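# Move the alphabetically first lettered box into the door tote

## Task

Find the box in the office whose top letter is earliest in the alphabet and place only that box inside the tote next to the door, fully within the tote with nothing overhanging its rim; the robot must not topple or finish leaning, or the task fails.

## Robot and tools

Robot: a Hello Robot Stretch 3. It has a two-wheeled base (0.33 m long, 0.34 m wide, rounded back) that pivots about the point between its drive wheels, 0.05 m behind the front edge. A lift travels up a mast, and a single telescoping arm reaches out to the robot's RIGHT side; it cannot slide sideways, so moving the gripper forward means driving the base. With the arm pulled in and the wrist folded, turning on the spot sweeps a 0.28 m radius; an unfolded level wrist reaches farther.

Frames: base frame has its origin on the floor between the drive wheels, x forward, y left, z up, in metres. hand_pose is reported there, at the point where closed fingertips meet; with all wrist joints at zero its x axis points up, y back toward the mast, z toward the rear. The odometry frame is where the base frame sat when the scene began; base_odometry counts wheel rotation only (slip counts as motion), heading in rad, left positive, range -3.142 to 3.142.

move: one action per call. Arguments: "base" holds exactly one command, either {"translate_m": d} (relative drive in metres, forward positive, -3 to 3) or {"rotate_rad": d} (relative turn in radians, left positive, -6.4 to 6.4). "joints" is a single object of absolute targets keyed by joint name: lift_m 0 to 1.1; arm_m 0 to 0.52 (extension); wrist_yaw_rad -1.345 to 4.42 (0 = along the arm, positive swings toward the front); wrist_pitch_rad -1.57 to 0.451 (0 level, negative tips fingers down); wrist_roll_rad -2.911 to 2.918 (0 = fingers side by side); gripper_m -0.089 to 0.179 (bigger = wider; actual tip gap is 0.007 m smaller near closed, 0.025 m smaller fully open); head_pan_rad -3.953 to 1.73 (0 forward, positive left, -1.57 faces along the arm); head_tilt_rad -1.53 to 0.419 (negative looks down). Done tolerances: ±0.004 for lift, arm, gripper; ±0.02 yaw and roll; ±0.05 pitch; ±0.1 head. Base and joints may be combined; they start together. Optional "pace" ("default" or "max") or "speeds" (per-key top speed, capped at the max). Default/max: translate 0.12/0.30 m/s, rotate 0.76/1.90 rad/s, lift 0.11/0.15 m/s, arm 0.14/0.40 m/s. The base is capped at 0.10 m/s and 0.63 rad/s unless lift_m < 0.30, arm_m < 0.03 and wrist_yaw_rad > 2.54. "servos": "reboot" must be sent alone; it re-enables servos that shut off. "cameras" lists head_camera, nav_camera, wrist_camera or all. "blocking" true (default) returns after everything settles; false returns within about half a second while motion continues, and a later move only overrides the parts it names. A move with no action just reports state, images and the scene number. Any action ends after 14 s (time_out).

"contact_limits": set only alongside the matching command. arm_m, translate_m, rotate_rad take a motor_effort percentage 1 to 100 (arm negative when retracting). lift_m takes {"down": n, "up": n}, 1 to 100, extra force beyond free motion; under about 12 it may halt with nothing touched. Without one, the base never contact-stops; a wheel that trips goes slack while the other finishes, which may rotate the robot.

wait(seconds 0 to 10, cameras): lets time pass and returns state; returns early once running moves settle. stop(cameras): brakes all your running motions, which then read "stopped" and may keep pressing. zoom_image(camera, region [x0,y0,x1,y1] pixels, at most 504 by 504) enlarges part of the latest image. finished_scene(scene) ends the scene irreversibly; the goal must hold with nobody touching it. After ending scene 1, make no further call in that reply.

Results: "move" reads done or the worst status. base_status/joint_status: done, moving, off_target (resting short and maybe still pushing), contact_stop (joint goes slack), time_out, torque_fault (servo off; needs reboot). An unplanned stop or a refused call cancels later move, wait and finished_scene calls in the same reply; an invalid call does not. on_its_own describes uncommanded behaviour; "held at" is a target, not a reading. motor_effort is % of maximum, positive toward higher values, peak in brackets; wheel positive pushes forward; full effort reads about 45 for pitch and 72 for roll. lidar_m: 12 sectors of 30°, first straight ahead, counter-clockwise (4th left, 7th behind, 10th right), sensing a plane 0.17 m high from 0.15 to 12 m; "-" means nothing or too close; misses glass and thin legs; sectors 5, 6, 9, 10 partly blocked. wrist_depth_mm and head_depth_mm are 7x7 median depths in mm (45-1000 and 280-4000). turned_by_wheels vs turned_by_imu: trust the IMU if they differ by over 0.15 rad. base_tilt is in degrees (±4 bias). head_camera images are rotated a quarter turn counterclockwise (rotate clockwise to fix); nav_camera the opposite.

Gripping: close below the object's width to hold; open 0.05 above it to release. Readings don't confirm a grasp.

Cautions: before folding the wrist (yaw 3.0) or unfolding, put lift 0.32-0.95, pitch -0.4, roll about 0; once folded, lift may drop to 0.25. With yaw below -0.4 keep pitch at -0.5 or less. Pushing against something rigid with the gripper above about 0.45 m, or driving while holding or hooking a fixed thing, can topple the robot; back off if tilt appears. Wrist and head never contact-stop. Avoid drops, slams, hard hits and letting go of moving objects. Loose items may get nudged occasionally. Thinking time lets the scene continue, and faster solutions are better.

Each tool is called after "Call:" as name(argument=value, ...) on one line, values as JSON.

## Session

Call:
move(joints={"head_tilt_rad":-0.3}, pace="max", cameras=["all"])

Call:
move(joints={"head_pan_rad":1.6}, pace="max", cameras=["nav_camera","head_camera"])

Call:
move(joints={"head_pan_rad":-1.5}, pace="max", cameras=["nav_camera","head_camera"])

Call:
move(joints={"head_pan_rad":-2.9}, pace="max", cameras=["nav_camera","head_camera"])

Scene clock: 0.70 s.
move: done
base_odometry: x=+0.000 y=+0.000 heading=+0.000
turned_by_wheels: +0.000
turned_by_imu: +0.000
base_tilt: forward=+0.9 right=-0.1
lidar_m: 0.73 0.74 0.91 1.57 1.59 1.09 1.00 1.01 1.26 1.55 1.23 0.80
head_depth_mm: 623 663 704 741 791 841 900 / 616 649 688 726 774 833 894 / 611 644 680 722 770 820 875 / 607 640 675 716 762 812 868 / 604 636 668 709 754 808 864 / 600 627 664 703 741 796 849 / 592 623 659 698 744 786 839
base_status: not commanded
joint_positions: lift_m=+0.337 arm_m=+0.002 wrist_yaw_rad=+3.032 wrist_pitch_rad=-0.535 wrist_roll_rad=+0.000 gripper_m=+0.037 head_pan_rad=+0.000 head_tilt_rad=-0.298
joint_status: all done
measured_speeds: all 0
motor_effort: left_wheel=-0.4(0.8) right_wheel=+1.9(2.6) lift_m=+27.3(27.3) arm_m=-6.7(6.8) wrist_yaw_rad=+0.8(1.1) wrist_pitch_rad=+2.5(2.6) wrist_roll_rad=+0.9(1.0) gripper_m=+0.3(0.9) head_pan_rad=+0.0(1.1) head_tilt_rad=-1.3(3.9)
hand_pose: x=+0.0015 y=+0.0602 z=+0.3248 quat_wxyz=(+0.224, +0.691, +0.150, +0.671) (m; base frame)
wrist_depth_mm: - 140 - - - - 739 / - 156 - - - - - / 898 176 203 886 895 865 - / 716 691 201 730 725 714 697 / 605 605 221 599 595 607 608 / 519 520 128 146 507 520 526 / 455 309 292 299 436 458 461
pictures: head_camera (sideways), nav_camera (sideways), wrist_camera
Images, in order (width x height): head_camera 896x504, nav_camera 672x504, wrist_camera 644x364.

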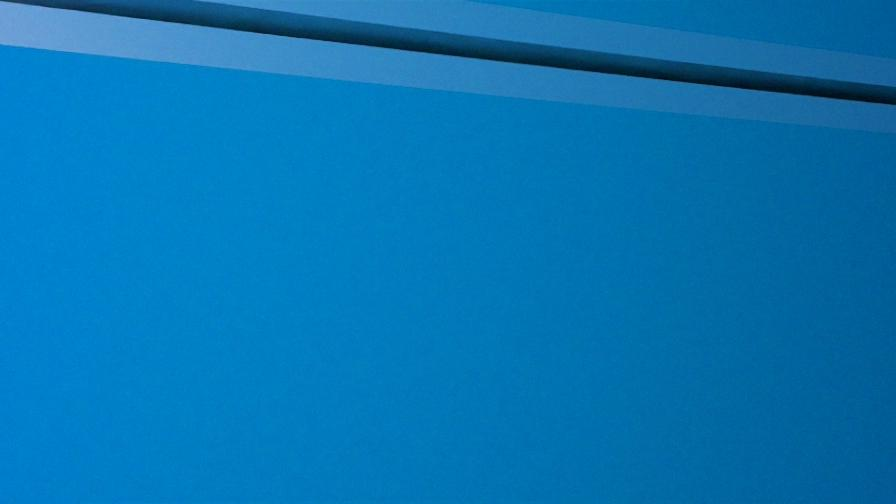

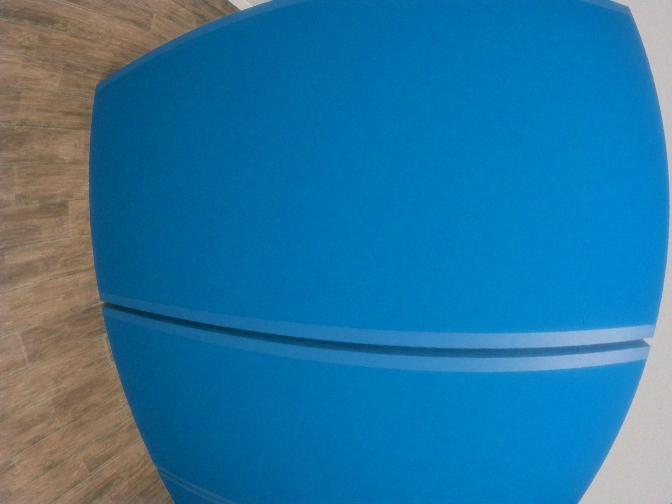

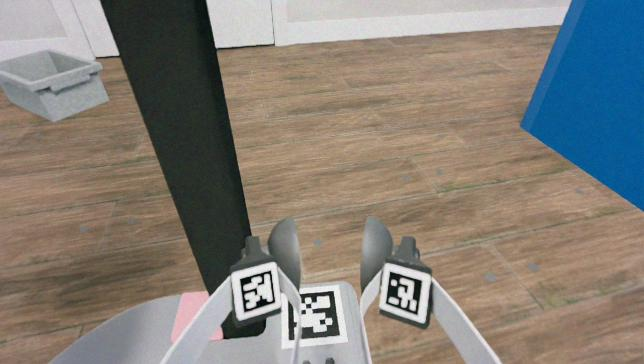

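Scene clock: 1.77 s.
move: done
base_odometry: x=+0.000 y=+0.000 heading=+0.000
turned_by_wheels: +0.000
turned_by_imu: +0.000
base_tilt: forward=+0.9 right=+0.0
lidar_m: 0.73 0.73 0.91 1.57 1.59 1.09 1.00 1.01 1.25 1.55 1.23 0.79
head_depth_mm: 1385 1460 1544 1640 1729 1835 1595 / 1385 1453 1534 1622 1754 1846 1580 / 1373 1441 1518 1619 1741 1814 1575 / 1375 1437 1512 1591 1721 1804 1572 / 1367 1450 1495 1593 1713 1807 1578 / 1368 1425 1506 1599 1698 1790 1566 / 1355 1435 1507 1593 1687 1792 1554
base_status: not commanded
joint_positions: lift_m=+0.337 arm_m=+0.002 wrist_yaw_rad=+3.032 wrist_pitch_rad=-0.535 wrist_roll_rad=+0.000 gripper_m=+0.037 head_pan_rad=+1.635 head_tilt_rad=-0.299
joint_status: all done
measured_speeds: all 0
motor_effort: left_wheel=-0.6(0.7) right_wheel=+2.2(3.0) lift_m=+27.7(27.7) arm_m=-8.8(8.8) wrist_yaw_rad=+0.6(1.4) wrist_pitch_rad=+2.4(2.6) wrist_roll_rad=+0.8(1.1) gripper_m=-0.4(1.2) head_pan_rad=-0.8(4.4) head_tilt_rad=-1.4(2.3)
hand_pose: x=+0.0015 y=+0.0602 z=+0.3248 quat_wxyz=(+0.224, +0.691, +0.150, +0.671) (m; base frame)
wrist_depth_mm: - 140 - - - - 724 / - 156 - - - - - / 893 176 202 894 896 875 - / 722 697 200 716 732 719 683 / 599 597 219 611 608 606 601 / 519 522 127 146 506 521 522 / 456 308 294 301 439 456 457
pictures: head_camera (sideways), nav_camera (sideways)
Images, in order (width x height): head_camera 896x504, nav_camera 672x504.

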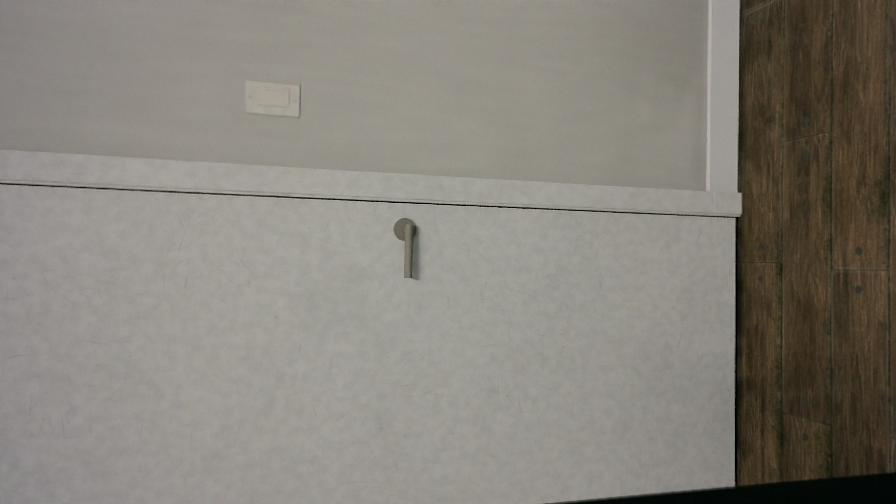

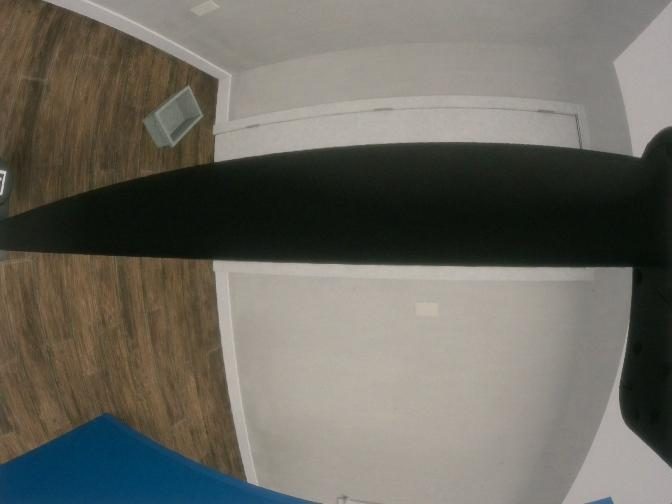

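Scene clock: 3.10 s.
move: done
base_odometry: x=+0.000 y=+0.000 heading=+0.000
turned_by_wheels: +0.000
turned_by_imu: +0.000
base_tilt: forward=+1.2 right=-0.2
lidar_m: 0.73 0.74 0.91 1.57 1.59 1.09 1.00 1.01 1.25 1.55 1.23 0.80
head_depth_mm: 1926 2025 2132 1807 2360 1962 1583 / 1909 2024 2157 1802 2397 2003 1582 / 1909 2008 2124 1781 2347 2020 1574 / 1926 2010 2123 1759 2333 1974 1587 / 1882 1986 2084 1758 2140 1962 1570 / 1894 1977 2077 1715 2287 1971 1558 / 1865 1959 2058 1716 2262 1895 1567
base_status: not commanded
joint_positions: lift_m=+0.337 arm_m=+0.002 wrist_yaw_rad=+3.032 wrist_pitch_rad=-0.535 wrist_roll_rad=+0.000 gripper_m=+0.037 head_pan_rad=-1.556 head_tilt_rad=-0.300
joint_status: all done
measured_speeds: all 0
motor_effort: left_wheel=-0.6(0.8) right_wheel=+2.4(2.6) lift_m=+28.3(28.7) arm_m=-11.6(11.6) wrist_yaw_rad=+0.8(1.1) wrist_pitch_rad=+2.6(2.8) wrist_roll_rad=+0.8(1.0) gripper_m=-1.3(1.3) head_pan_rad=+4.6(5.0) head_tilt_rad=-1.6(2.2)
hand_pose: x=+0.0015 y=+0.0602 z=+0.3248 quat_wxyz=(+0.224, +0.691, +0.150, +0.671) (m; base frame)
wrist_depth_mm: - 140 - - - - 731 / - 155 - - - - - / 911 177 203 898 907 876 - / 714 702 202 727 719 716 690 / 609 605 221 604 607 602 607 / 518 537 128 146 510 520 525 / 458 308 295 301 437 454 455
pictures: head_camera (sideways), nav_camera (sideways)
Images, in order (width x height): head_camera 896x504, nav_camera 672x504.

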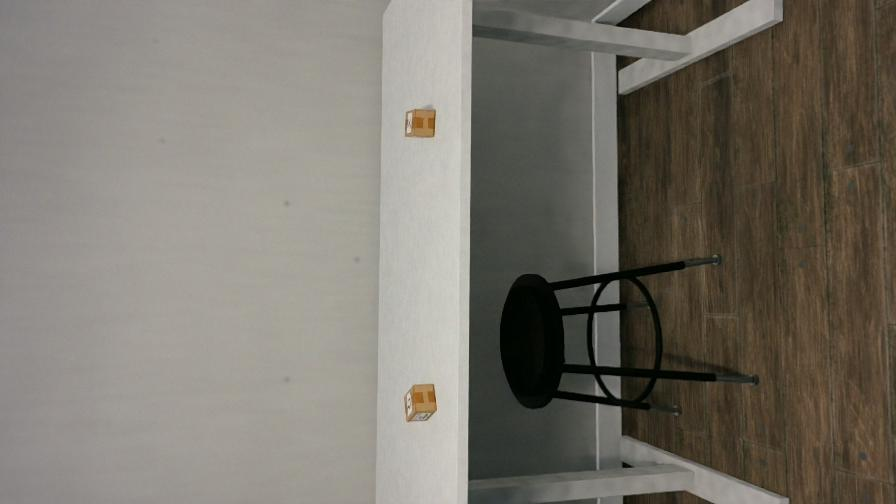

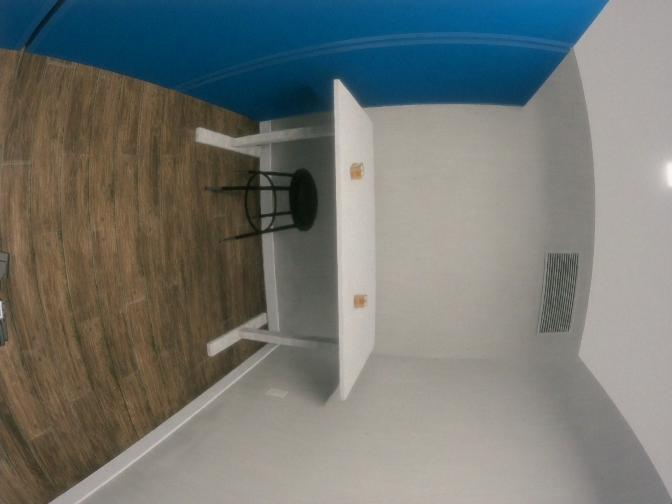

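Scene clock: 4.10 s.
move: done
base_odometry: x=+0.000 y=+0.000 heading=+0.000
turned_by_wheels: +0.000
turned_by_imu: +0.000
base_tilt: forward=+1.0 right=+0.0
lidar_m: 0.73 0.74 0.91 1.57 1.58 1.09 1.00 1.01 1.26 1.55 1.23 0.80
head_depth_mm: 824 881 931 986 1041 1114 1178 / 829 886 943 991 1048 1125 1201 / 839 904 953 1002 1065 1145 1219 / 848 910 958 1017 1078 1159 1236 / 872 921 969 1027 1097 1171 1245 / 883 930 982 1043 1115 1183 1273 / 891 940 992 1054 1119 1201 1290
base_status: not commanded
joint_positions: lift_m=+0.337 arm_m=+0.002 wrist_yaw_rad=+3.032 wrist_pitch_rad=-0.535 wrist_roll_rad=+0.000 gripper_m=+0.037 head_pan_rad=-2.956 head_tilt_rad=-0.300
joint_status: all done
measured_speeds: translate_m=+0.000 rotate_rad=+0.000 lift_m=+0.000 arm_m=+0.000 wrist_yaw_rad=+0.000 wrist_pitch_rad=+0.000 wrist_roll_rad=+0.000 head_pan_rad=+0.024 head_tilt_rad=+0.000
motor_effort: left_wheel=-0.6(0.7) right_wheel=+2.0(2.6) lift_m=+28.5(28.8) arm_m=-13.3(13.3) wrist_yaw_rad=+0.4(1.4) wrist_pitch_rad=+2.2(2.6) wrist_roll_rad=+0.8(1.1) gripper_m=-0.5(1.5) head_pan_rad=+3.0(4.9) head_tilt_rad=-1.3(3.2)
hand_pose: x=+0.0015 y=+0.0602 z=+0.3248 quat_wxyz=(+0.224, +0.691, +0.150, +0.671) (m; base frame)
wrist_depth_mm: - 140 - - - - 731 / - 156 - - - - - / 885 176 203 878 890 865 - / 735 698 200 720 717 722 708 / 605 608 218 603 610 603 597 / 523 520 127 146 506 513 524 / 456 308 295 300 434 455 463
pictures: head_camera (sideways), nav_camera (sideways)
Images, in order (width x height): head_camera 896x504, nav_camera 672x504.

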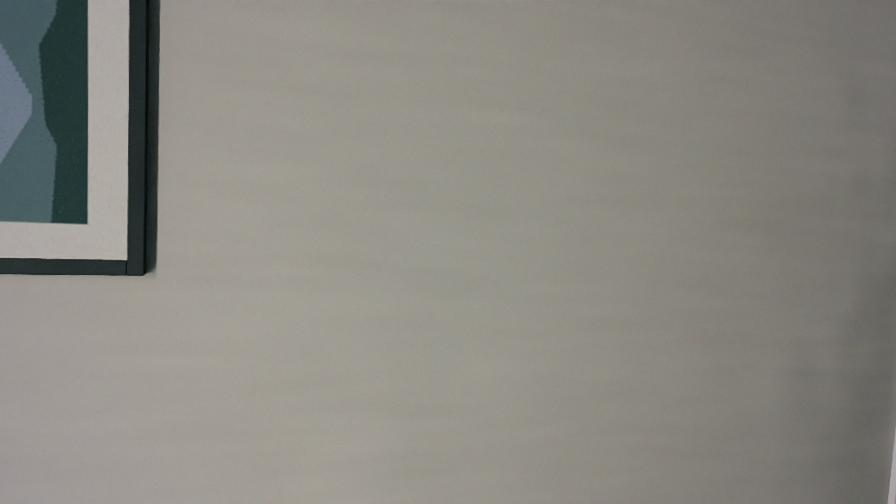

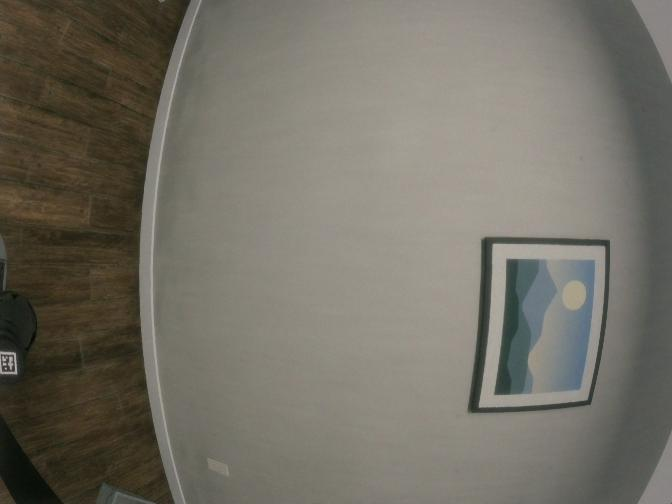

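Call:
move(joints={"head_pan_rad":-1.55}, pace="max", cameras=["head_camera"])

Call:
zoom_image(camera="head_camera", region=[380, 80, 480, 180])

Call:
zoom_image(camera="head_camera", region=[380, 360, 480, 460])

Call:
move(joints={"head_pan_rad":0.75,"head_tilt_rad":-0.6}, pace="max", cameras=["head_camera","nav_camera"])

Scene clock: 11.63 s.
move: done
base_odometry: x=+0.000 y=+0.000 heading=+0.000
turned_by_wheels: +0.000
turned_by_imu: +0.001
base_tilt: forward=+0.8 right=-0.1
lidar_m: 0.73 0.74 0.91 1.57 1.59 1.09 1.00 1.01 1.25 1.55 1.23 0.80
head_depth_mm: 1894 2021 2104 1806 2337 1957 1596 / 1887 1990 2108 1784 2394 2014 1596 / 1898 1985 2143 1791 2362 1986 1576 / 1918 1976 2115 1760 2293 1986 1567 / 1886 2002 2130 1750 2332 1918 1583 / 1888 1981 2107 1719 2345 1971 1555 / 1877 1940 2092 1794 2275 1928 1567
base_status: not commanded
joint_positions: lift_m=+0.337 arm_m=+0.002 wrist_yaw_rad=+3.032 wrist_pitch_rad=-0.535 wrist_roll_rad=+0.000 gripper_m=+0.037 head_pan_rad=-1.518 head_tilt_rad=-0.300
joint_status: all done
measured_speeds: all 0
motor_effort: left_wheel=-0.2(0.7) right_wheel=+2.4(2.7) lift_m=+30.4(30.6) arm_m=-21.1(21.4) wrist_yaw_rad=+0.6(1.1) wrist_pitch_rad=+2.3(2.7) wrist_roll_rad=+0.8(1.0) gripper_m=-0.1(0.9) head_pan_rad=-1.6(4.7) head_tilt_rad=-1.3(2.6)
hand_pose: x=+0.0015 y=+0.0602 z=+0.3248 quat_wxyz=(+0.224, +0.691, +0.150, +0.671) (m; base frame)
wrist_depth_mm: - 140 - - - - 736 / - 155 - - - - - / 911 177 202 898 894 852 - / 733 692 201 714 722 721 689 / 604 607 220 606 606 610 609 / 516 520 128 146 514 520 515 / 455 308 294 301 435 453 452
pictures: head_camera (sideways)
Images, in order (width x height): head_camera 896x504.

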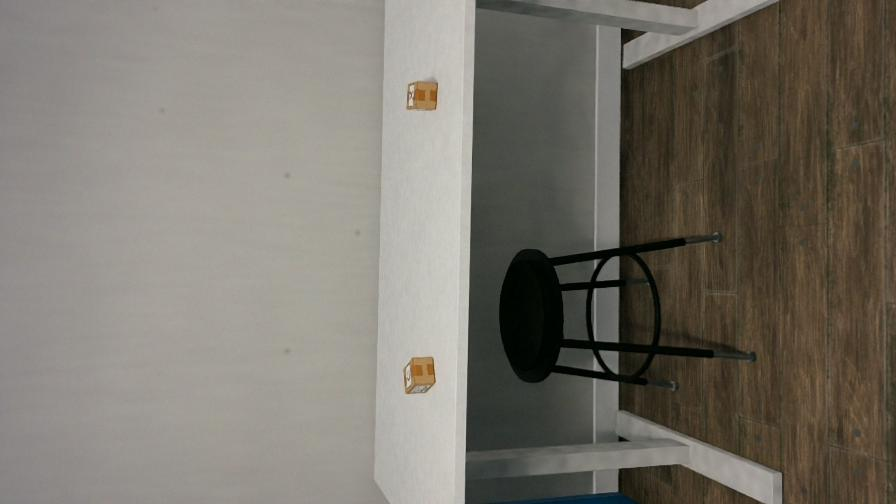

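Scaled by 5.040 from the camera's 896x504 image, which has a finer 1280x720 frame.

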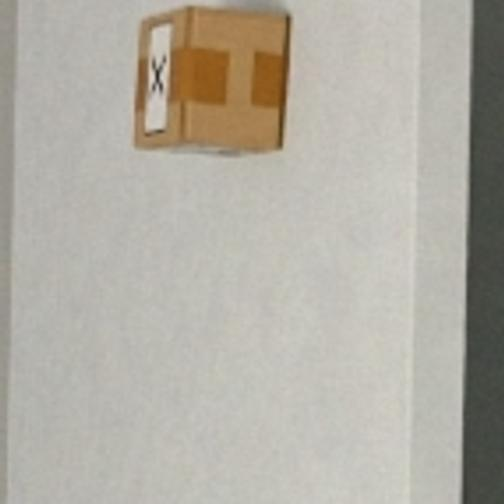

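Scaled by 5.040 from the camera's 896x504 image, which has a finer 1280x720 frame.

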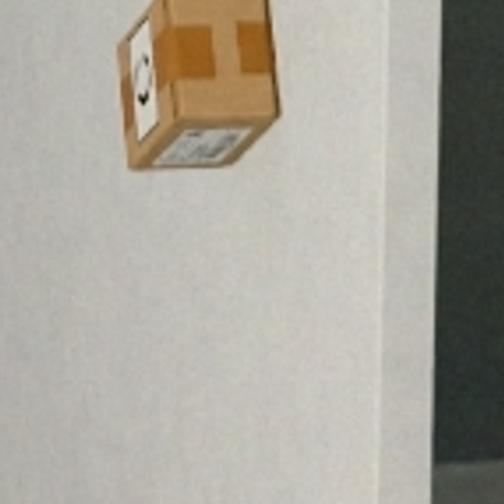

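Scene clock: 14.27 s.
move: done
base_odometry: x=+0.000 y=+0.000 heading=+0.000
turned_by_wheels: +0.000
turned_by_imu: +0.000
base_tilt: forward=+0.9 right=-0.1
lidar_m: 0.73 0.73 0.91 1.57 1.59 1.09 1.00 1.01 1.25 1.55 1.23 0.79
head_depth_mm: 636 689 750 820 910 1025 1164 / 678 737 811 897 999 1138 1239 / 723 792 877 975 1113 1273 1258 / 778 858 963 1080 1235 1402 1257 / 1956 2151 2392 2261 1762 1461 1259 / 1782 1935 2111 2153 1772 1458 1254 / 1645 1766 1920 2020 1768 1470 1253
base_status: not commanded
joint_positions: lift_m=+0.337 arm_m=+0.002 wrist_yaw_rad=+3.032 wrist_pitch_rad=-0.535 wrist_roll_rad=+0.000 gripper_m=+0.037 head_pan_rad=+0.765 head_tilt_rad=-0.604
joint_status: all done
measured_speeds: translate_m=+0.000 rotate_rad=+0.000 lift_m=+0.000 arm_m=+0.000 wrist_yaw_rad=+0.000 wrist_pitch_rad=+0.000 wrist_roll_rad=+0.000 head_pan_rad=-0.024 head_tilt_rad=+0.000
motor_effort: left_wheel=-0.5(0.7) right_wheel=+2.0(2.8) lift_m=+31.6(31.7) arm_m=-22.2(22.7) wrist_yaw_rad=+1.2(1.4) wrist_pitch_rad=+2.6(2.8) wrist_roll_rad=+0.8(1.1) gripper_m=+0.1(1.3) head_pan_rad=-3.6(5.0) head_tilt_rad=+1.3(6.2)
hand_pose: x=+0.0015 y=+0.0602 z=+0.3248 quat_wxyz=(+0.224, +0.691, +0.150, +0.671) (m; base frame)
wrist_depth_mm: - 141 - - - - 726 / - 155 - - - - - / 913 176 203 889 892 866 - / 724 683 199 720 729 719 695 / 598 610 219 603 604 610 607 / 522 525 128 146 504 521 522 / 454 308 294 300 435 457 454
pictures: head_camera (sideways), nav_camera (sideways)
Images, in order (width x height): head_camera 896x504, nav_camera 672x504.

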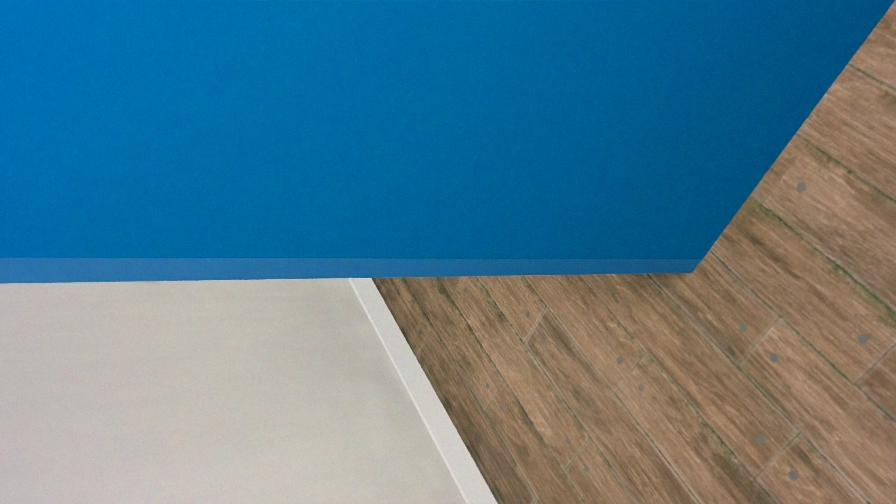

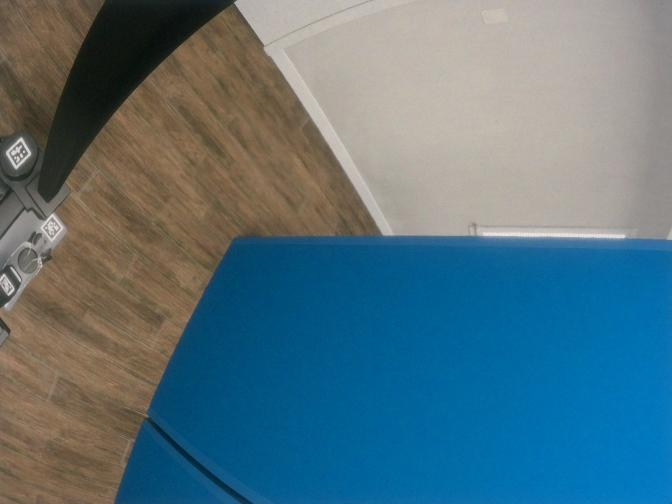

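Call:
move(joints={"head_pan_rad":-1.75,"head_tilt_rad":-0.35}, pace="max", cameras=["head_camera"])

Call:
zoom_image(camera="head_camera", region=[340, 455, 440, 504])

Call:
move(joints={"head_pan_rad":-1.4,"head_tilt_rad":-0.35}, pace="max", cameras=["head_camera"])

Call:
zoom_image(camera="head_camera", region=[345, 260, 425, 340])

Scene clock: 21.60 s.
move: done
base_odometry: x=+0.000 y=+0.000 heading=+0.000
turned_by_wheels: +0.000
turned_by_imu: +0.001
base_tilt: forward=+0.9 right=+0.0
lidar_m: 0.73 0.74 0.91 1.57 1.59 1.09 1.00 1.01 1.25 1.55 1.23 0.80
head_depth_mm: 1643 1688 1726 1745 1792 1780 1521 / 1985 2014 2024 2064 2210 1892 1507 / 2010 2130 2246 1967 2251 1873 1510 / 1930 2086 2146 2372 2449 1878 1497 / 1900 2009 2106 2293 2391 1870 1499 / 1881 1959 2044 2219 2341 1880 1494 / 1826 1919 2000 1741 2220 1872 1488
base_status: not commanded
joint_positions: lift_m=+0.337 arm_m=+0.002 wrist_yaw_rad=+3.032 wrist_pitch_rad=-0.535 wrist_roll_rad=+0.000 gripper_m=+0.037 head_pan_rad=-1.766 head_tilt_rad=-0.347
joint_status: all done
measured_speeds: translate_m=+0.000 rotate_rad=+0.000 lift_m=+0.000 arm_m=+0.000 wrist_yaw_rad=+0.000 wrist_pitch_rad=+0.000 wrist_roll_rad=+0.000 head_pan_rad=+0.024 head_tilt_rad=+0.000
motor_effort: left_wheel=-0.5(0.8) right_wheel=+1.9(2.7) lift_m=+31.9(32.2) arm_m=-21.9(22.7) wrist_yaw_rad=+0.7(1.2) wrist_pitch_rad=+2.4(2.8) wrist_roll_rad=+0.6(1.1) gripper_m=+0.5(1.5) head_pan_rad=+2.3(4.4) head_tilt_rad=+1.8(5.1)
hand_pose: x=+0.0015 y=+0.0602 z=+0.3248 quat_wxyz=(+0.224, +0.691, +0.150, +0.671) (m; base frame)
wrist_depth_mm: - 140 - - - - 737 / - 155 - - - - - / 895 177 202 912 888 841 - / 715 706 202 723 710 726 693 / 592 612 219 605 600 602 609 / 523 519 127 146 512 523 514 / 453 306 293 301 433 457 457
pictures: head_camera (sideways)
Images, in order (width x height): head_camera 896x504.

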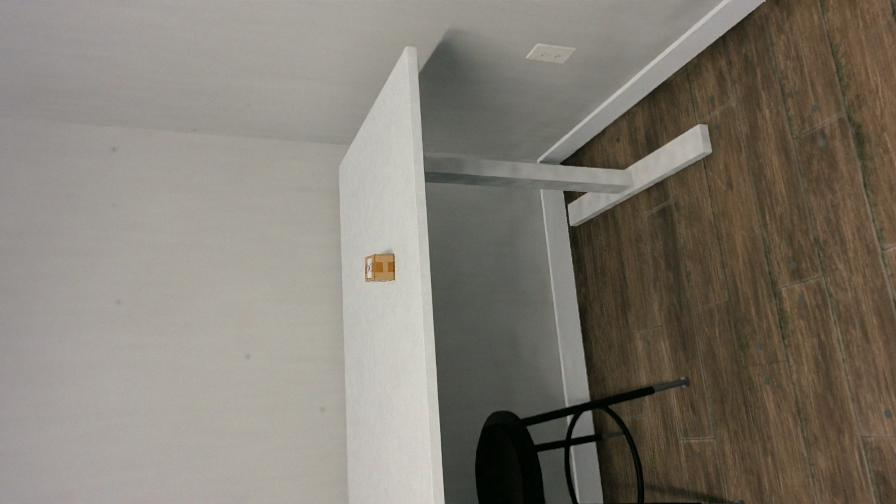

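Scaled by 5.040 from the camera's 896x504 image, which has a finer 1280x720 frame.

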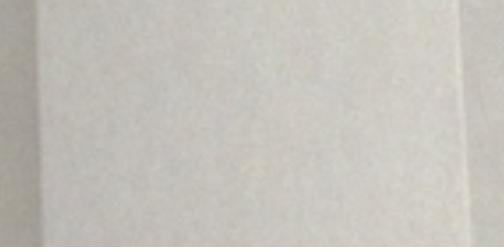

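Scene clock: 22.33 s.
move: done
base_odometry: x=+0.000 y=+0.000 heading=+0.000
turned_by_wheels: +0.000
turned_by_imu: +0.000
base_tilt: forward=+0.8 right=+0.0
lidar_m: 0.73 0.73 0.91 1.57 1.59 1.09 1.00 1.01 1.25 1.55 1.23 0.80
head_depth_mm: 1845 1939 2034 1689 2311 1889 1524 / 1860 1951 2062 2220 2329 1890 1520 / 1870 1986 2060 1828 2282 1870 1514 / 1909 2008 2086 1770 2290 1809 1511 / 1899 2016 2107 2277 2346 1851 1494 / 1922 2024 2133 1927 2245 1848 1493 / 1759 1807 1833 1802 1919 1804 1502
base_status: not commanded
joint_positions: lift_m=+0.337 arm_m=+0.002 wrist_yaw_rad=+3.032 wrist_pitch_rad=-0.535 wrist_roll_rad=+0.000 gripper_m=+0.037 head_pan_rad=-1.400 head_tilt_rad=-0.347
joint_status: all done
measured_speeds: all 0
motor_effort: left_wheel=-0.6(0.7) right_wheel=+2.7(2.7) lift_m=+31.8(32.2) arm_m=-22.1(22.3) wrist_yaw_rad=+0.9(1.2) wrist_pitch_rad=+2.1(2.6) wrist_roll_rad=+0.8(1.0) gripper_m=-0.4(1.2) head_pan_rad=+2.7(4.4) head_tilt_rad=+0.0(3.0)
hand_pose: x=+0.0015 y=+0.0602 z=+0.3248 quat_wxyz=(+0.224, +0.691, +0.150, +0.671) (m; base frame)
wrist_depth_mm: - 141 - - - - 713 / - 155 - - - - - / 896 177 202 921 883 850 - / 711 697 202 725 726 724 697 / 610 603 220 614 599 602 606 / 516 520 128 146 504 522 517 / 459 307 294 299 435 456 455
pictures: head_camera (sideways)
Images, in order (width x height): head_camera 896x504.

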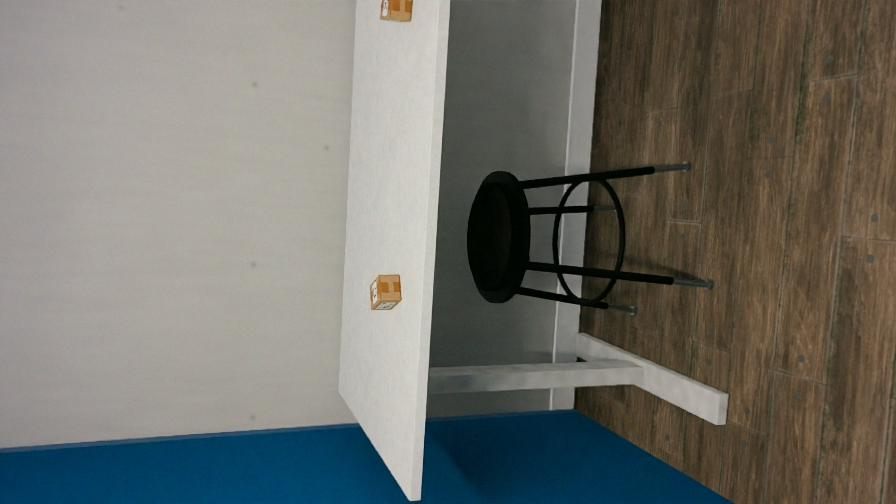

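Scaled by 6.300 from the camera's 896x504 image, which has a finer 1280x720 frame.

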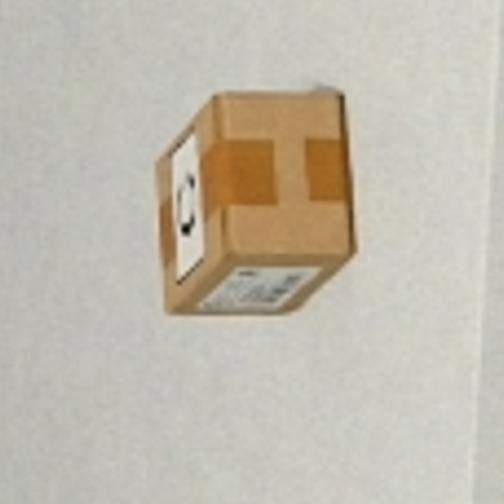

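Call:
move(base={"rotate_rad":1.358}, joints={"lift_m":0.28,"wrist_pitch_rad":-0.4,"head_pan_rad":0,"head_tilt_rad":-0.3}, pace="max")

Call:
move(base={"translate_m":1.012}, pace="max")

Call:
move(base={"rotate_rad":-1.166}, pace="max", cameras=["nav_camera"])

Scene clock: 46.07 s.
move: done
base_odometry: x=+0.000 y=+0.000 heading=+1.358
turned_by_wheels: +1.358
turned_by_imu: +1.353
base_tilt: forward=+1.1 right=-0.1
lidar_m: 1.57 1.57 1.25 1.00 1.00 1.09 1.70 1.55 0.91 0.74 0.73 0.80
head_depth_mm: 1557 1650 1763 1894 2017 2010 1599 / 1527 1616 1693 1821 1953 2009 1575 / 1476 1566 1656 1747 1869 1931 1572 / 1440 1508 1611 1701 1841 1896 1583 / 1397 1481 1552 1645 1753 1833 1553 / 1350 1409 1483 1575 1669 1764 1566 / 1306 1370 1447 1529 1618 1727 1551
base_status: done
joint_positions: lift_m=+0.280 arm_m=+0.002 wrist_yaw_rad=+3.032 wrist_pitch_rad=-0.421 wrist_roll_rad=+0.000 gripper_m=+0.037 head_pan_rad=+0.013 head_tilt_rad=-0.302
joint_status: all done
measured_speeds: translate_m=+0.000 rotate_rad=+0.000 lift_m=+0.000 arm_m=+0.000 wrist_yaw_rad=+0.000 wrist_pitch_rad=+0.000 wrist_roll_rad=+0.000 head_pan_rad=-0.024 head_tilt_rad=+0.000
motor_effort: left_wheel=-8.8(16.9) right_wheel=+10.2(16.3) lift_m=+20.7(27.6) arm_m=-22.0(22.5) wrist_yaw_rad=+0.8(1.3) wrist_pitch_rad=+3.8(6.1) wrist_roll_rad=+0.9(1.1) gripper_m=-0.5(1.3) head_pan_rad=-4.4(5.4) head_tilt_rad=+4.1(7.4)
hand_pose: x=+0.0032 y=+0.0760 z=+0.2920 quat_wxyz=(+0.186, +0.698, +0.110, +0.683) (m; base frame)
wrist_depth_mm: - 137 155 - - - - / - 145 - - - - - / - 159 907 - - - - / 758 690 204 771 775 756 763 / 611 593 200 617 609 611 623 / 508 509 128 298 507 509 507 / 439 280 254 271 420 439 444
pictures: none

Scene clock: 50.80 s.
move: done
base_odometry: x=+0.214 y=+0.989 heading=+1.357
turned_by_wheels: +0.000
turned_by_imu: +0.000
base_tilt: forward=+1.1 right=-0.2
lidar_m: 0.66 0.64 0.69 1.07 1.37 1.49 2.32 0.92 0.48 0.52 1.65 0.82
head_depth_mm: 623 661 704 749 807 874 938 / 603 640 678 723 772 835 898 / 584 619 655 698 743 794 857 / 568 600 634 672 717 769 823 / 553 581 611 649 690 734 791 / 537 565 594 629 666 711 758 / 522 548 574 607 644 682 731
base_status: done
joint_positions: lift_m=+0.280 arm_m=+0.002 wrist_yaw_rad=+3.032 wrist_pitch_rad=-0.421 wrist_roll_rad=+0.000 gripper_m=+0.037 head_pan_rad=+0.000 head_tilt_rad=-0.299
joint_status: not commanded
measured_speeds: all 0
motor_effort: left_wheel=-2.2(12.1) right_wheel=+7.1(20.1) lift_m=+27.3(27.3) arm_m=-18.5(22.1) wrist_yaw_rad=+0.5(1.4) wrist_pitch_rad=+3.7(4.0) wrist_roll_rad=+0.8(1.1) gripper_m=-0.3(1.5) head_pan_rad=-3.1(4.5) head_tilt_rad=+3.3(5.1)
hand_pose: x=+0.0032 y=+0.0760 z=+0.2921 quat_wxyz=(+0.185, +0.698, +0.110, +0.683) (m; base frame)
wrist_depth_mm: - 137 - - - - - / - 145 - - - - - / - 160 174 - 948 - 536 / 769 688 205 748 760 702 585 / 612 593 200 618 624 612 597 / 509 510 128 298 500 514 515 / 437 282 254 270 415 437 435
pictures: none

Scene clock: 52.67 s.
move: done
base_odometry: x=+0.214 y=+0.989 heading=+0.192
turned_by_wheels: -1.166
turned_by_imu: -1.162
base_tilt: forward=+1.0 right=-0.2
lidar_m: 2.20 0.89 0.67 0.64 0.66 0.95 1.37 1.43 2.02 1.22 0.50 0.48
head_depth_mm: 2931 3028 3156 3434 2743 2019 1583 / 2928 3112 3176 3444 2700 2008 1568 / 2937 3154 3228 3429 2723 1999 1584 / 3030 3092 3333 3554 2699 1963 1576 / 2859 3052 3129 3389 2707 1978 1571 / 1969 2040 2087 2201 2257 1966 1576 / 1531 1549 1571 1595 1658 1717 1569
base_status: done
joint_positions: lift_m=+0.280 arm_m=+0.002 wrist_yaw_rad=+3.032 wrist_pitch_rad=-0.421 wrist_roll_rad=+0.000 gripper_m=+0.037 head_pan_rad=+0.000 head_tilt_rad=-0.299
joint_status: not commanded
measured_speeds: all 0
motor_effort: left_wheel=+8.7(17.4) right_wheel=-5.9(15.8) lift_m=+29.4(29.6) arm_m=-21.4(22.6) wrist_yaw_rad=+0.5(1.2) wrist_pitch_rad=+3.5(4.1) wrist_roll_rad=+0.8(1.0) gripper_m=-0.3(1.4) head_pan_rad=-2.9(4.4) head_tilt_rad=+2.7(4.1)
hand_pose: x=+0.0032 y=+0.0760 z=+0.2921 quat_wxyz=(+0.185, +0.698, +0.110, +0.683) (m; base frame)
wrist_depth_mm: - 137 154 - - - - / - 145 154 - - - - / - 158 165 - - - - / 724 180 197 737 740 720 776 / 615 595 199 621 608 625 607 / 515 512 127 299 496 516 507 / 441 282 255 272 414 437 437
pictures: nav_camera (sideways)
Images, in order (width x height): nav_camera 672x504.

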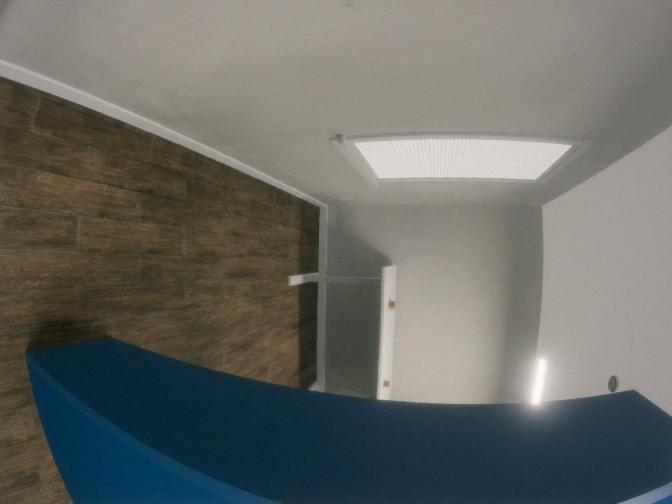

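Call:
move(base={"rotate_rad":0.14}, pace="max")

Call:
move(base={"translate_m":1.35}, pace="max")

Call:
move(base={"rotate_rad":-1.45}, pace="max", cameras=["nav_camera","head_camera"])

Scene clock: 60.60 s.
move: done
base_odometry: x=+0.214 y=+0.989 heading=+0.331
turned_by_wheels: +0.140
turned_by_imu: +0.140
base_tilt: forward=+1.0 right=-0.2
lidar_m: 1.54 0.80 0.66 0.64 0.71 1.13 1.36 1.52 2.41 0.86 0.48 0.54
head_depth_mm: 2854 3053 3127 3374 2775 2008 1591 / 2941 3050 3234 3451 2771 2019 1581 / 2979 3192 3340 3477 2726 1999 1572 / 2355 2509 2725 2921 2575 1998 1581 / 1713 1801 1882 2011 2127 1931 1573 / 1374 1413 1476 1530 1599 1685 1528 / 1137 1158 1195 1234 1286 1330 1376
base_status: done
joint_positions: lift_m=+0.280 arm_m=+0.002 wrist_yaw_rad=+3.032 wrist_pitch_rad=-0.421 wrist_roll_rad=+0.000 gripper_m=+0.037 head_pan_rad=+0.000 head_tilt_rad=-0.299
joint_status: not commanded
measured_speeds: all 0
motor_effort: left_wheel=-9.7(13.0) right_wheel=+9.1(13.2) lift_m=+30.3(32.1) arm_m=-18.0(18.8) wrist_yaw_rad=+0.9(1.4) wrist_pitch_rad=+3.7(3.9) wrist_roll_rad=+0.9(0.9) gripper_m=-0.4(1.4) head_pan_rad=-3.1(3.8) head_tilt_rad=+0.6(2.2)
hand_pose: x=+0.0032 y=+0.0760 z=+0.2921 quat_wxyz=(+0.185, +0.698, +0.110, +0.683) (m; base frame)
wrist_depth_mm: - 137 589 - - - - / - 145 635 - - - - / - 158 174 - - - - / 758 698 203 737 723 722 731 / 614 592 200 625 610 625 610 / 516 516 128 298 495 514 506 / 441 280 256 274 413 441 441
pictures: none

Scene clock: 66.50 s.
move: done
base_odometry: x=+1.491 y=+1.428 heading=+0.331
turned_by_wheels: +0.000
turned_by_imu: -0.001
base_tilt: forward=+0.8 right=-0.1
lidar_m: 0.98 0.51 0.42 0.42 0.46 0.73 2.69 0.74 1.50 3.03 2.27 1.64
head_depth_mm: 1728 1838 1901 2032 2116 2018 1587 / 1780 1877 1970 2063 2209 2002 1580 / 1793 1914 2001 2117 2253 1987 1586 / 1495 1578 1726 1850 2002 1887 1572 / 1099 1150 1198 1275 1342 1426 1475 / 857 886 921 955 976 1057 1113 / 705 726 749 773 802 808 876
base_status: done
joint_positions: lift_m=+0.280 arm_m=+0.002 wrist_yaw_rad=+3.032 wrist_pitch_rad=-0.420 wrist_roll_rad=+0.000 gripper_m=+0.037 head_pan_rad=+0.000 head_tilt_rad=-0.299
joint_status: not commanded
measured_speeds: all 0
motor_effort: left_wheel=+4.6(12.3) right_wheel=+1.0(17.1) lift_m=+20.1(30.2) arm_m=-14.4(18.3) wrist_yaw_rad=+1.2(1.4) wrist_pitch_rad=+3.7(4.1) wrist_roll_rad=+0.8(1.1) gripper_m=-0.4(1.4) head_pan_rad=-2.8(4.3) head_tilt_rad=-1.2(2.1)
hand_pose: x=+0.0032 y=+0.0760 z=+0.2921 quat_wxyz=(+0.185, +0.698, +0.110, +0.683) (m; base frame)
wrist_depth_mm: - 137 154 - - - - / - 146 153 - - - - / - 158 164 - - - - / - 176 180 - - - - / 585 562 197 149 150 - - / 512 516 128 297 491 502 516 / 435 278 255 272 418 439 441
pictures: none

Scene clock: 68.53 s.
move: done
base_odometry: x=+1.491 y=+1.428 heading=-1.118
turned_by_wheels: -1.450
turned_by_imu: -1.443
base_tilt: forward=+0.9 right=-0.2
lidar_m: 3.03 2.27 1.64 0.77 0.47 0.42 0.42 0.50 0.93 1.00 0.74 1.50
head_depth_mm: 2832 2963 3086 3357 2743 2020 1591 / 2984 3129 3246 3405 2727 2011 1572 / 3034 3232 3364 3570 2703 2003 1581 / 3168 3327 3537 3724 2666 1983 1570 / 3264 3446 3647 3766 2708 1950 1557 / 3318 3479 3625 3653 2658 1971 1569 / 2904 3004 3190 3259 2695 1968 1546
base_status: done
joint_positions: lift_m=+0.280 arm_m=+0.002 wrist_yaw_rad=+3.032 wrist_pitch_rad=-0.420 wrist_roll_rad=+0.000 gripper_m=+0.037 head_pan_rad=+0.000 head_tilt_rad=-0.300
joint_status: not commanded
measured_speeds: all 0
motor_effort: left_wheel=+10.0(17.9) right_wheel=-9.1(15.7) lift_m=+22.0(22.0) arm_m=-21.3(22.7) wrist_yaw_rad=+0.7(1.4) wrist_pitch_rad=+3.4(3.9) wrist_roll_rad=+0.7(1.1) gripper_m=-0.5(1.3) head_pan_rad=-2.1(3.3) head_tilt_rad=-0.3(2.4)
hand_pose: x=+0.0032 y=+0.0760 z=+0.2921 quat_wxyz=(+0.185, +0.698, +0.110, +0.683) (m; base frame)
wrist_depth_mm: - 137 157 - - - - / - 145 - - - - - / - 159 175 - - - - / - 174 205 772 765 777 770 / - 500 199 621 617 619 611 / 436 509 128 296 494 523 515 / 410 278 253 272 413 437 438
pictures: head_camera (sideways), nav_camera (sideways)
Images, in order (width x height): head_camera 896x504, nav_camera 672x504.

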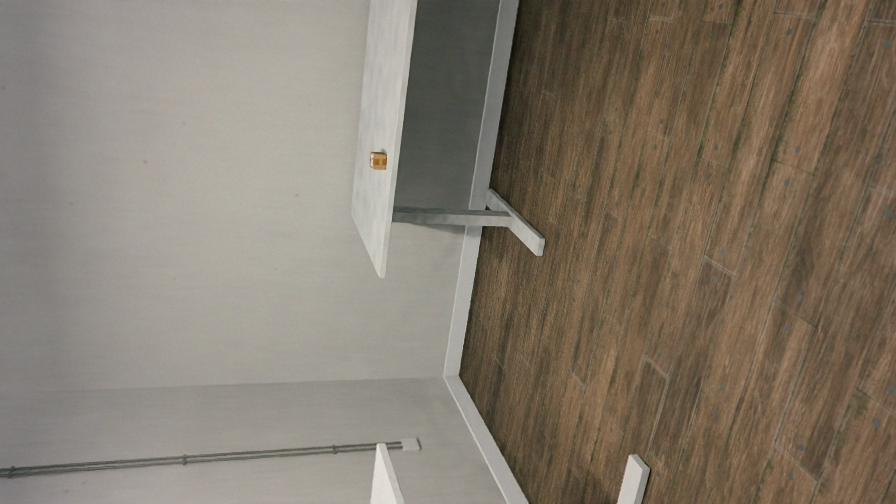

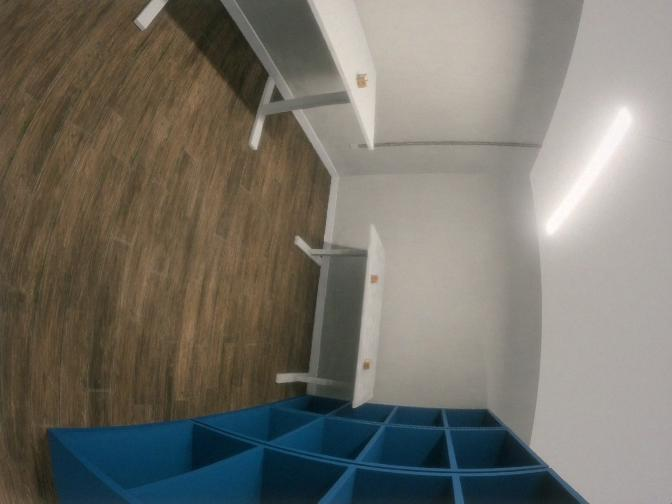

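Call:
move(base={"translate_m":1.75}, joints={"head_pan_rad":-0.6}, pace="max", cameras=["head_camera","nav_camera"])

Call:
move(joints={"head_pan_rad":1.0}, pace="max", cameras=["head_camera","nav_camera"])

Scene clock: 80.40 s.
move: done
base_odometry: x=+2.257 y=-0.146 heading=-1.118
turned_by_wheels: +0.000
turned_by_imu: -0.001
base_tilt: forward=+1.0 right=-0.1
lidar_m: 1.30 1.73 1.10 1.10 1.83 2.07 2.07 1.49 1.04 1.31 1.25 1.69
head_depth_mm: 1593 1708 1812 1843 1181 1625 1537 / 1568 1674 1742 1812 1223 1918 1596 / 1524 1618 1721 1806 1220 1919 1569 / 1499 1574 1657 1738 1221 1841 1578 / 1468 1536 1643 1697 1207 1841 1565 / 1439 1523 1587 1673 1203 1837 1565 / 1411 1477 1563 1636 1198 1762 1553
base_status: done
joint_positions: lift_m=+0.280 arm_m=+0.002 wrist_yaw_rad=+3.032 wrist_pitch_rad=-0.420 wrist_roll_rad=+0.000 gripper_m=+0.037 head_pan_rad=-0.600 head_tilt_rad=-0.301
joint_status: all done
measured_speeds: all 0
motor_effort: left_wheel=+9.6(20.0) right_wheel=-6.0(8.3) lift_m=+28.4(28.6) arm_m=-8.9(17.9) wrist_yaw_rad=+0.9(1.4) wrist_pitch_rad=+3.4(4.0) wrist_roll_rad=+0.9(1.1) gripper_m=-0.2(1.4) head_pan_rad=+2.5(4.4) head_tilt_rad=+1.9(2.6)
hand_pose: x=+0.0032 y=+0.0760 z=+0.2921 quat_wxyz=(+0.185, +0.698, +0.110, +0.683) (m; base frame)
wrist_depth_mm: - 138 - - - - - / - 145 - - - - - / - 160 882 - - - - / 760 698 206 764 761 772 759 / 613 595 198 620 614 611 605 / 516 511 128 296 494 516 516 / 439 280 254 274 414 445 442
pictures: head_camera (sideways), nav_camera (sideways)
Images, in order (width x height): head_camera 896x504, nav_camera 672x504.

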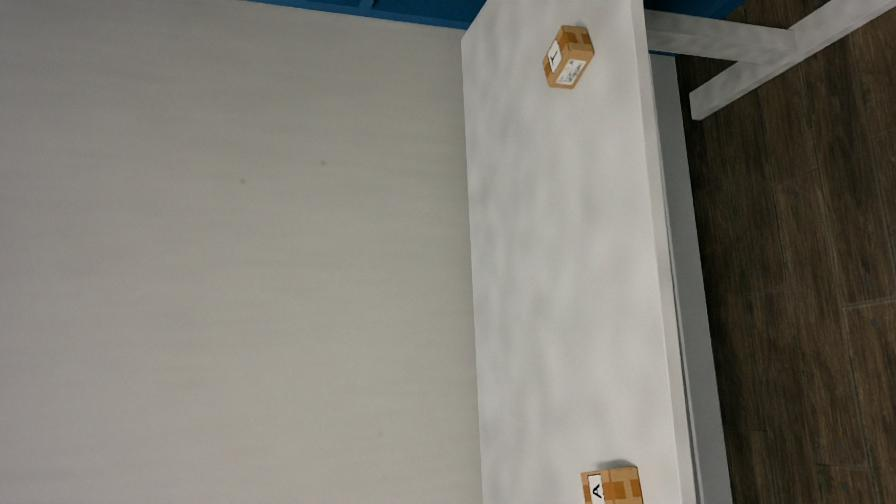

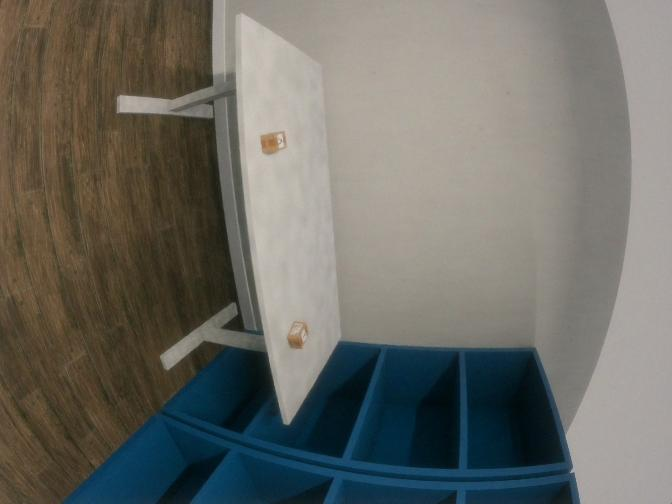

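Scene clock: 81.47 s.
move: done
base_odometry: x=+2.257 y=-0.146 heading=-1.118
turned_by_wheels: +0.000
turned_by_imu: +0.000
base_tilt: forward=+1.0 right=-0.3
lidar_m: 1.30 1.73 1.10 1.10 1.84 2.06 2.07 1.49 1.04 1.30 1.26 1.69
head_depth_mm: 1406 1489 1580 1661 1783 1879 1587 / 1390 1460 1548 1653 1775 1846 1567 / 1368 1444 1525 1627 1712 1834 1572 / 1347 1403 1499 1598 1697 1797 1575 / 1332 1417 1475 1537 917 1793 1570 / 1306 1371 1457 1439 925 1689 1438 / 1287 1362 1430 1427 916 1709 1557
base_status: not commanded
joint_positions: lift_m=+0.280 arm_m=+0.002 wrist_yaw_rad=+3.032 wrist_pitch_rad=-0.420 wrist_roll_rad=+0.000 gripper_m=+0.037 head_pan_rad=+1.039 head_tilt_rad=-0.301
joint_status: all done
measured_speeds: all 0
motor_effort: left_wheel=+9.5(9.7) right_wheel=-5.7(6.5) lift_m=+29.5(29.5) arm_m=-7.6(9.1) wrist_yaw_rad=+0.7(1.2) wrist_pitch_rad=+3.7(3.8) wrist_roll_rad=+0.8(1.1) gripper_m=+0.6(1.1) head_pan_rad=-1.3(4.3) head_tilt_rad=+3.3(3.3)
hand_pose: x=+0.0032 y=+0.0760 z=+0.2921 quat_wxyz=(+0.185, +0.698, +0.110, +0.683) (m; base frame)
wrist_depth_mm: - 137 - - - - - / - 146 - - - - - / - 160 888 - - - - / 754 684 206 770 763 771 774 / 600 584 201 618 610 615 610 / 513 511 128 297 498 515 517 / 436 279 254 272 415 441 440
pictures: head_camera (sideways), nav_camera (sideways)
Images, in order (width x height): head_camera 896x504, nav_camera 672x504.

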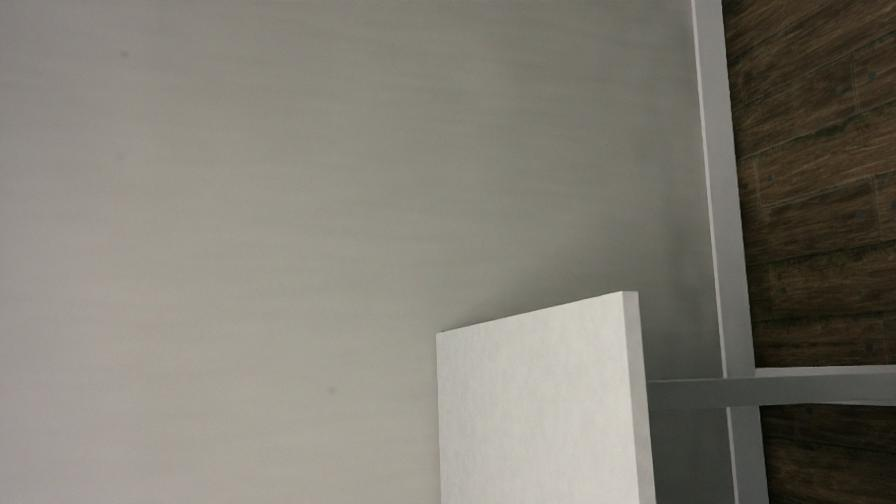

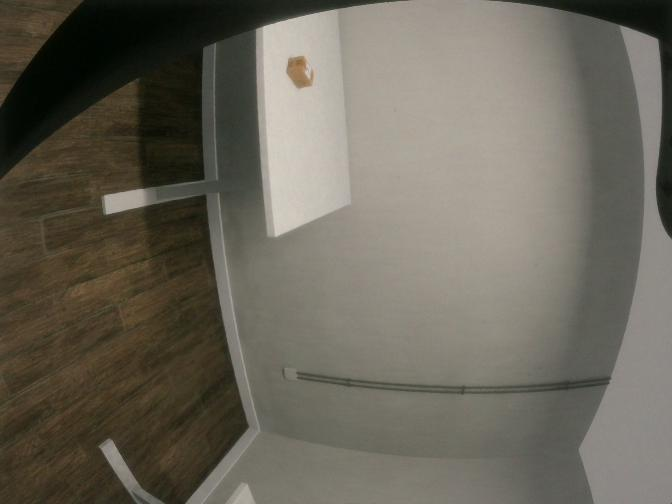

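Call:
move(joints={"head_pan_rad":-0.25,"head_tilt_rad":-0.5}, pace="max", cameras=["head_camera"])

Call:
zoom_image(camera="head_camera", region=[400, 180, 600, 380])

Scene clock: 85.33 s.
move: done
base_odometry: x=+2.257 y=-0.146 heading=-1.118
turned_by_wheels: +0.000
turned_by_imu: +0.001
base_tilt: forward=+0.9 right=-0.1
lidar_m: 1.30 1.73 1.10 1.10 1.83 2.07 2.07 1.49 1.05 1.30 1.25 1.69
head_depth_mm: 1402 1522 1596 1192 1857 1611 1345 / 1415 1527 1643 1199 1866 1616 1349 / 1428 1555 1647 1194 1928 1601 1333 / 1457 1571 1672 1130 1928 1594 1335 / 1454 1581 1657 1192 1925 1598 1340 / 1466 1595 1676 1172 1799 1575 1337 / 1489 1617 1747 1184 2012 1591 1340
base_status: not commanded
joint_positions: lift_m=+0.280 arm_m=+0.002 wrist_yaw_rad=+3.032 wrist_pitch_rad=-0.420 wrist_roll_rad=+0.000 gripper_m=+0.037 head_pan_rad=-0.280 head_tilt_rad=-0.497
joint_status: all done
measured_speeds: all 0
motor_effort: left_wheel=+9.6(9.8) right_wheel=-5.9(6.4) lift_m=+31.9(32.0) arm_m=-2.7(4.0) wrist_yaw_rad=+0.6(1.2) wrist_pitch_rad=+3.5(3.8) wrist_roll_rad=+0.8(0.9) gripper_m=-0.2(1.2) head_pan_rad=-0.1(5.2) head_tilt_rad=-2.9(4.2)
hand_pose: x=+0.0032 y=+0.0760 z=+0.2921 quat_wxyz=(+0.185, +0.698, +0.110, +0.683) (m; base frame)
wrist_depth_mm: - 137 - - - - - / - 146 - - - - - / - 160 905 - - - - / 770 690 204 762 755 771 758 / 605 585 199 614 613 610 612 / 517 513 127 299 497 509 511 / 440 283 254 272 416 439 435
pictures: head_camera (sideways)
Images, in order (width x height): head_camera 896x504.

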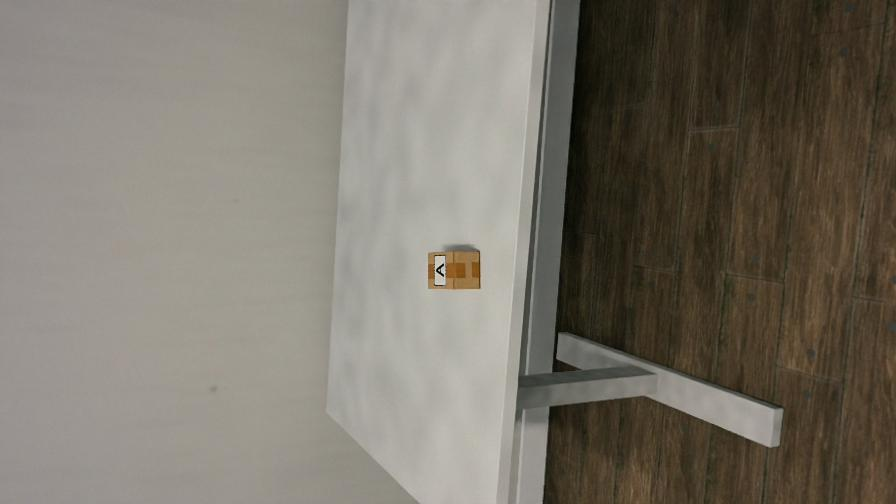

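Scaled by 2.520 from the camera's 896x504 image, which has a finer 1280x720 frame.

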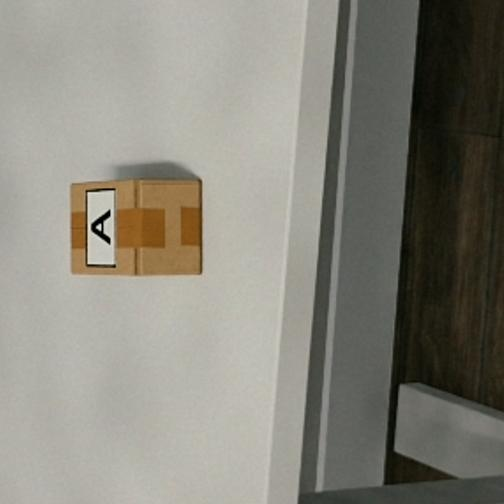

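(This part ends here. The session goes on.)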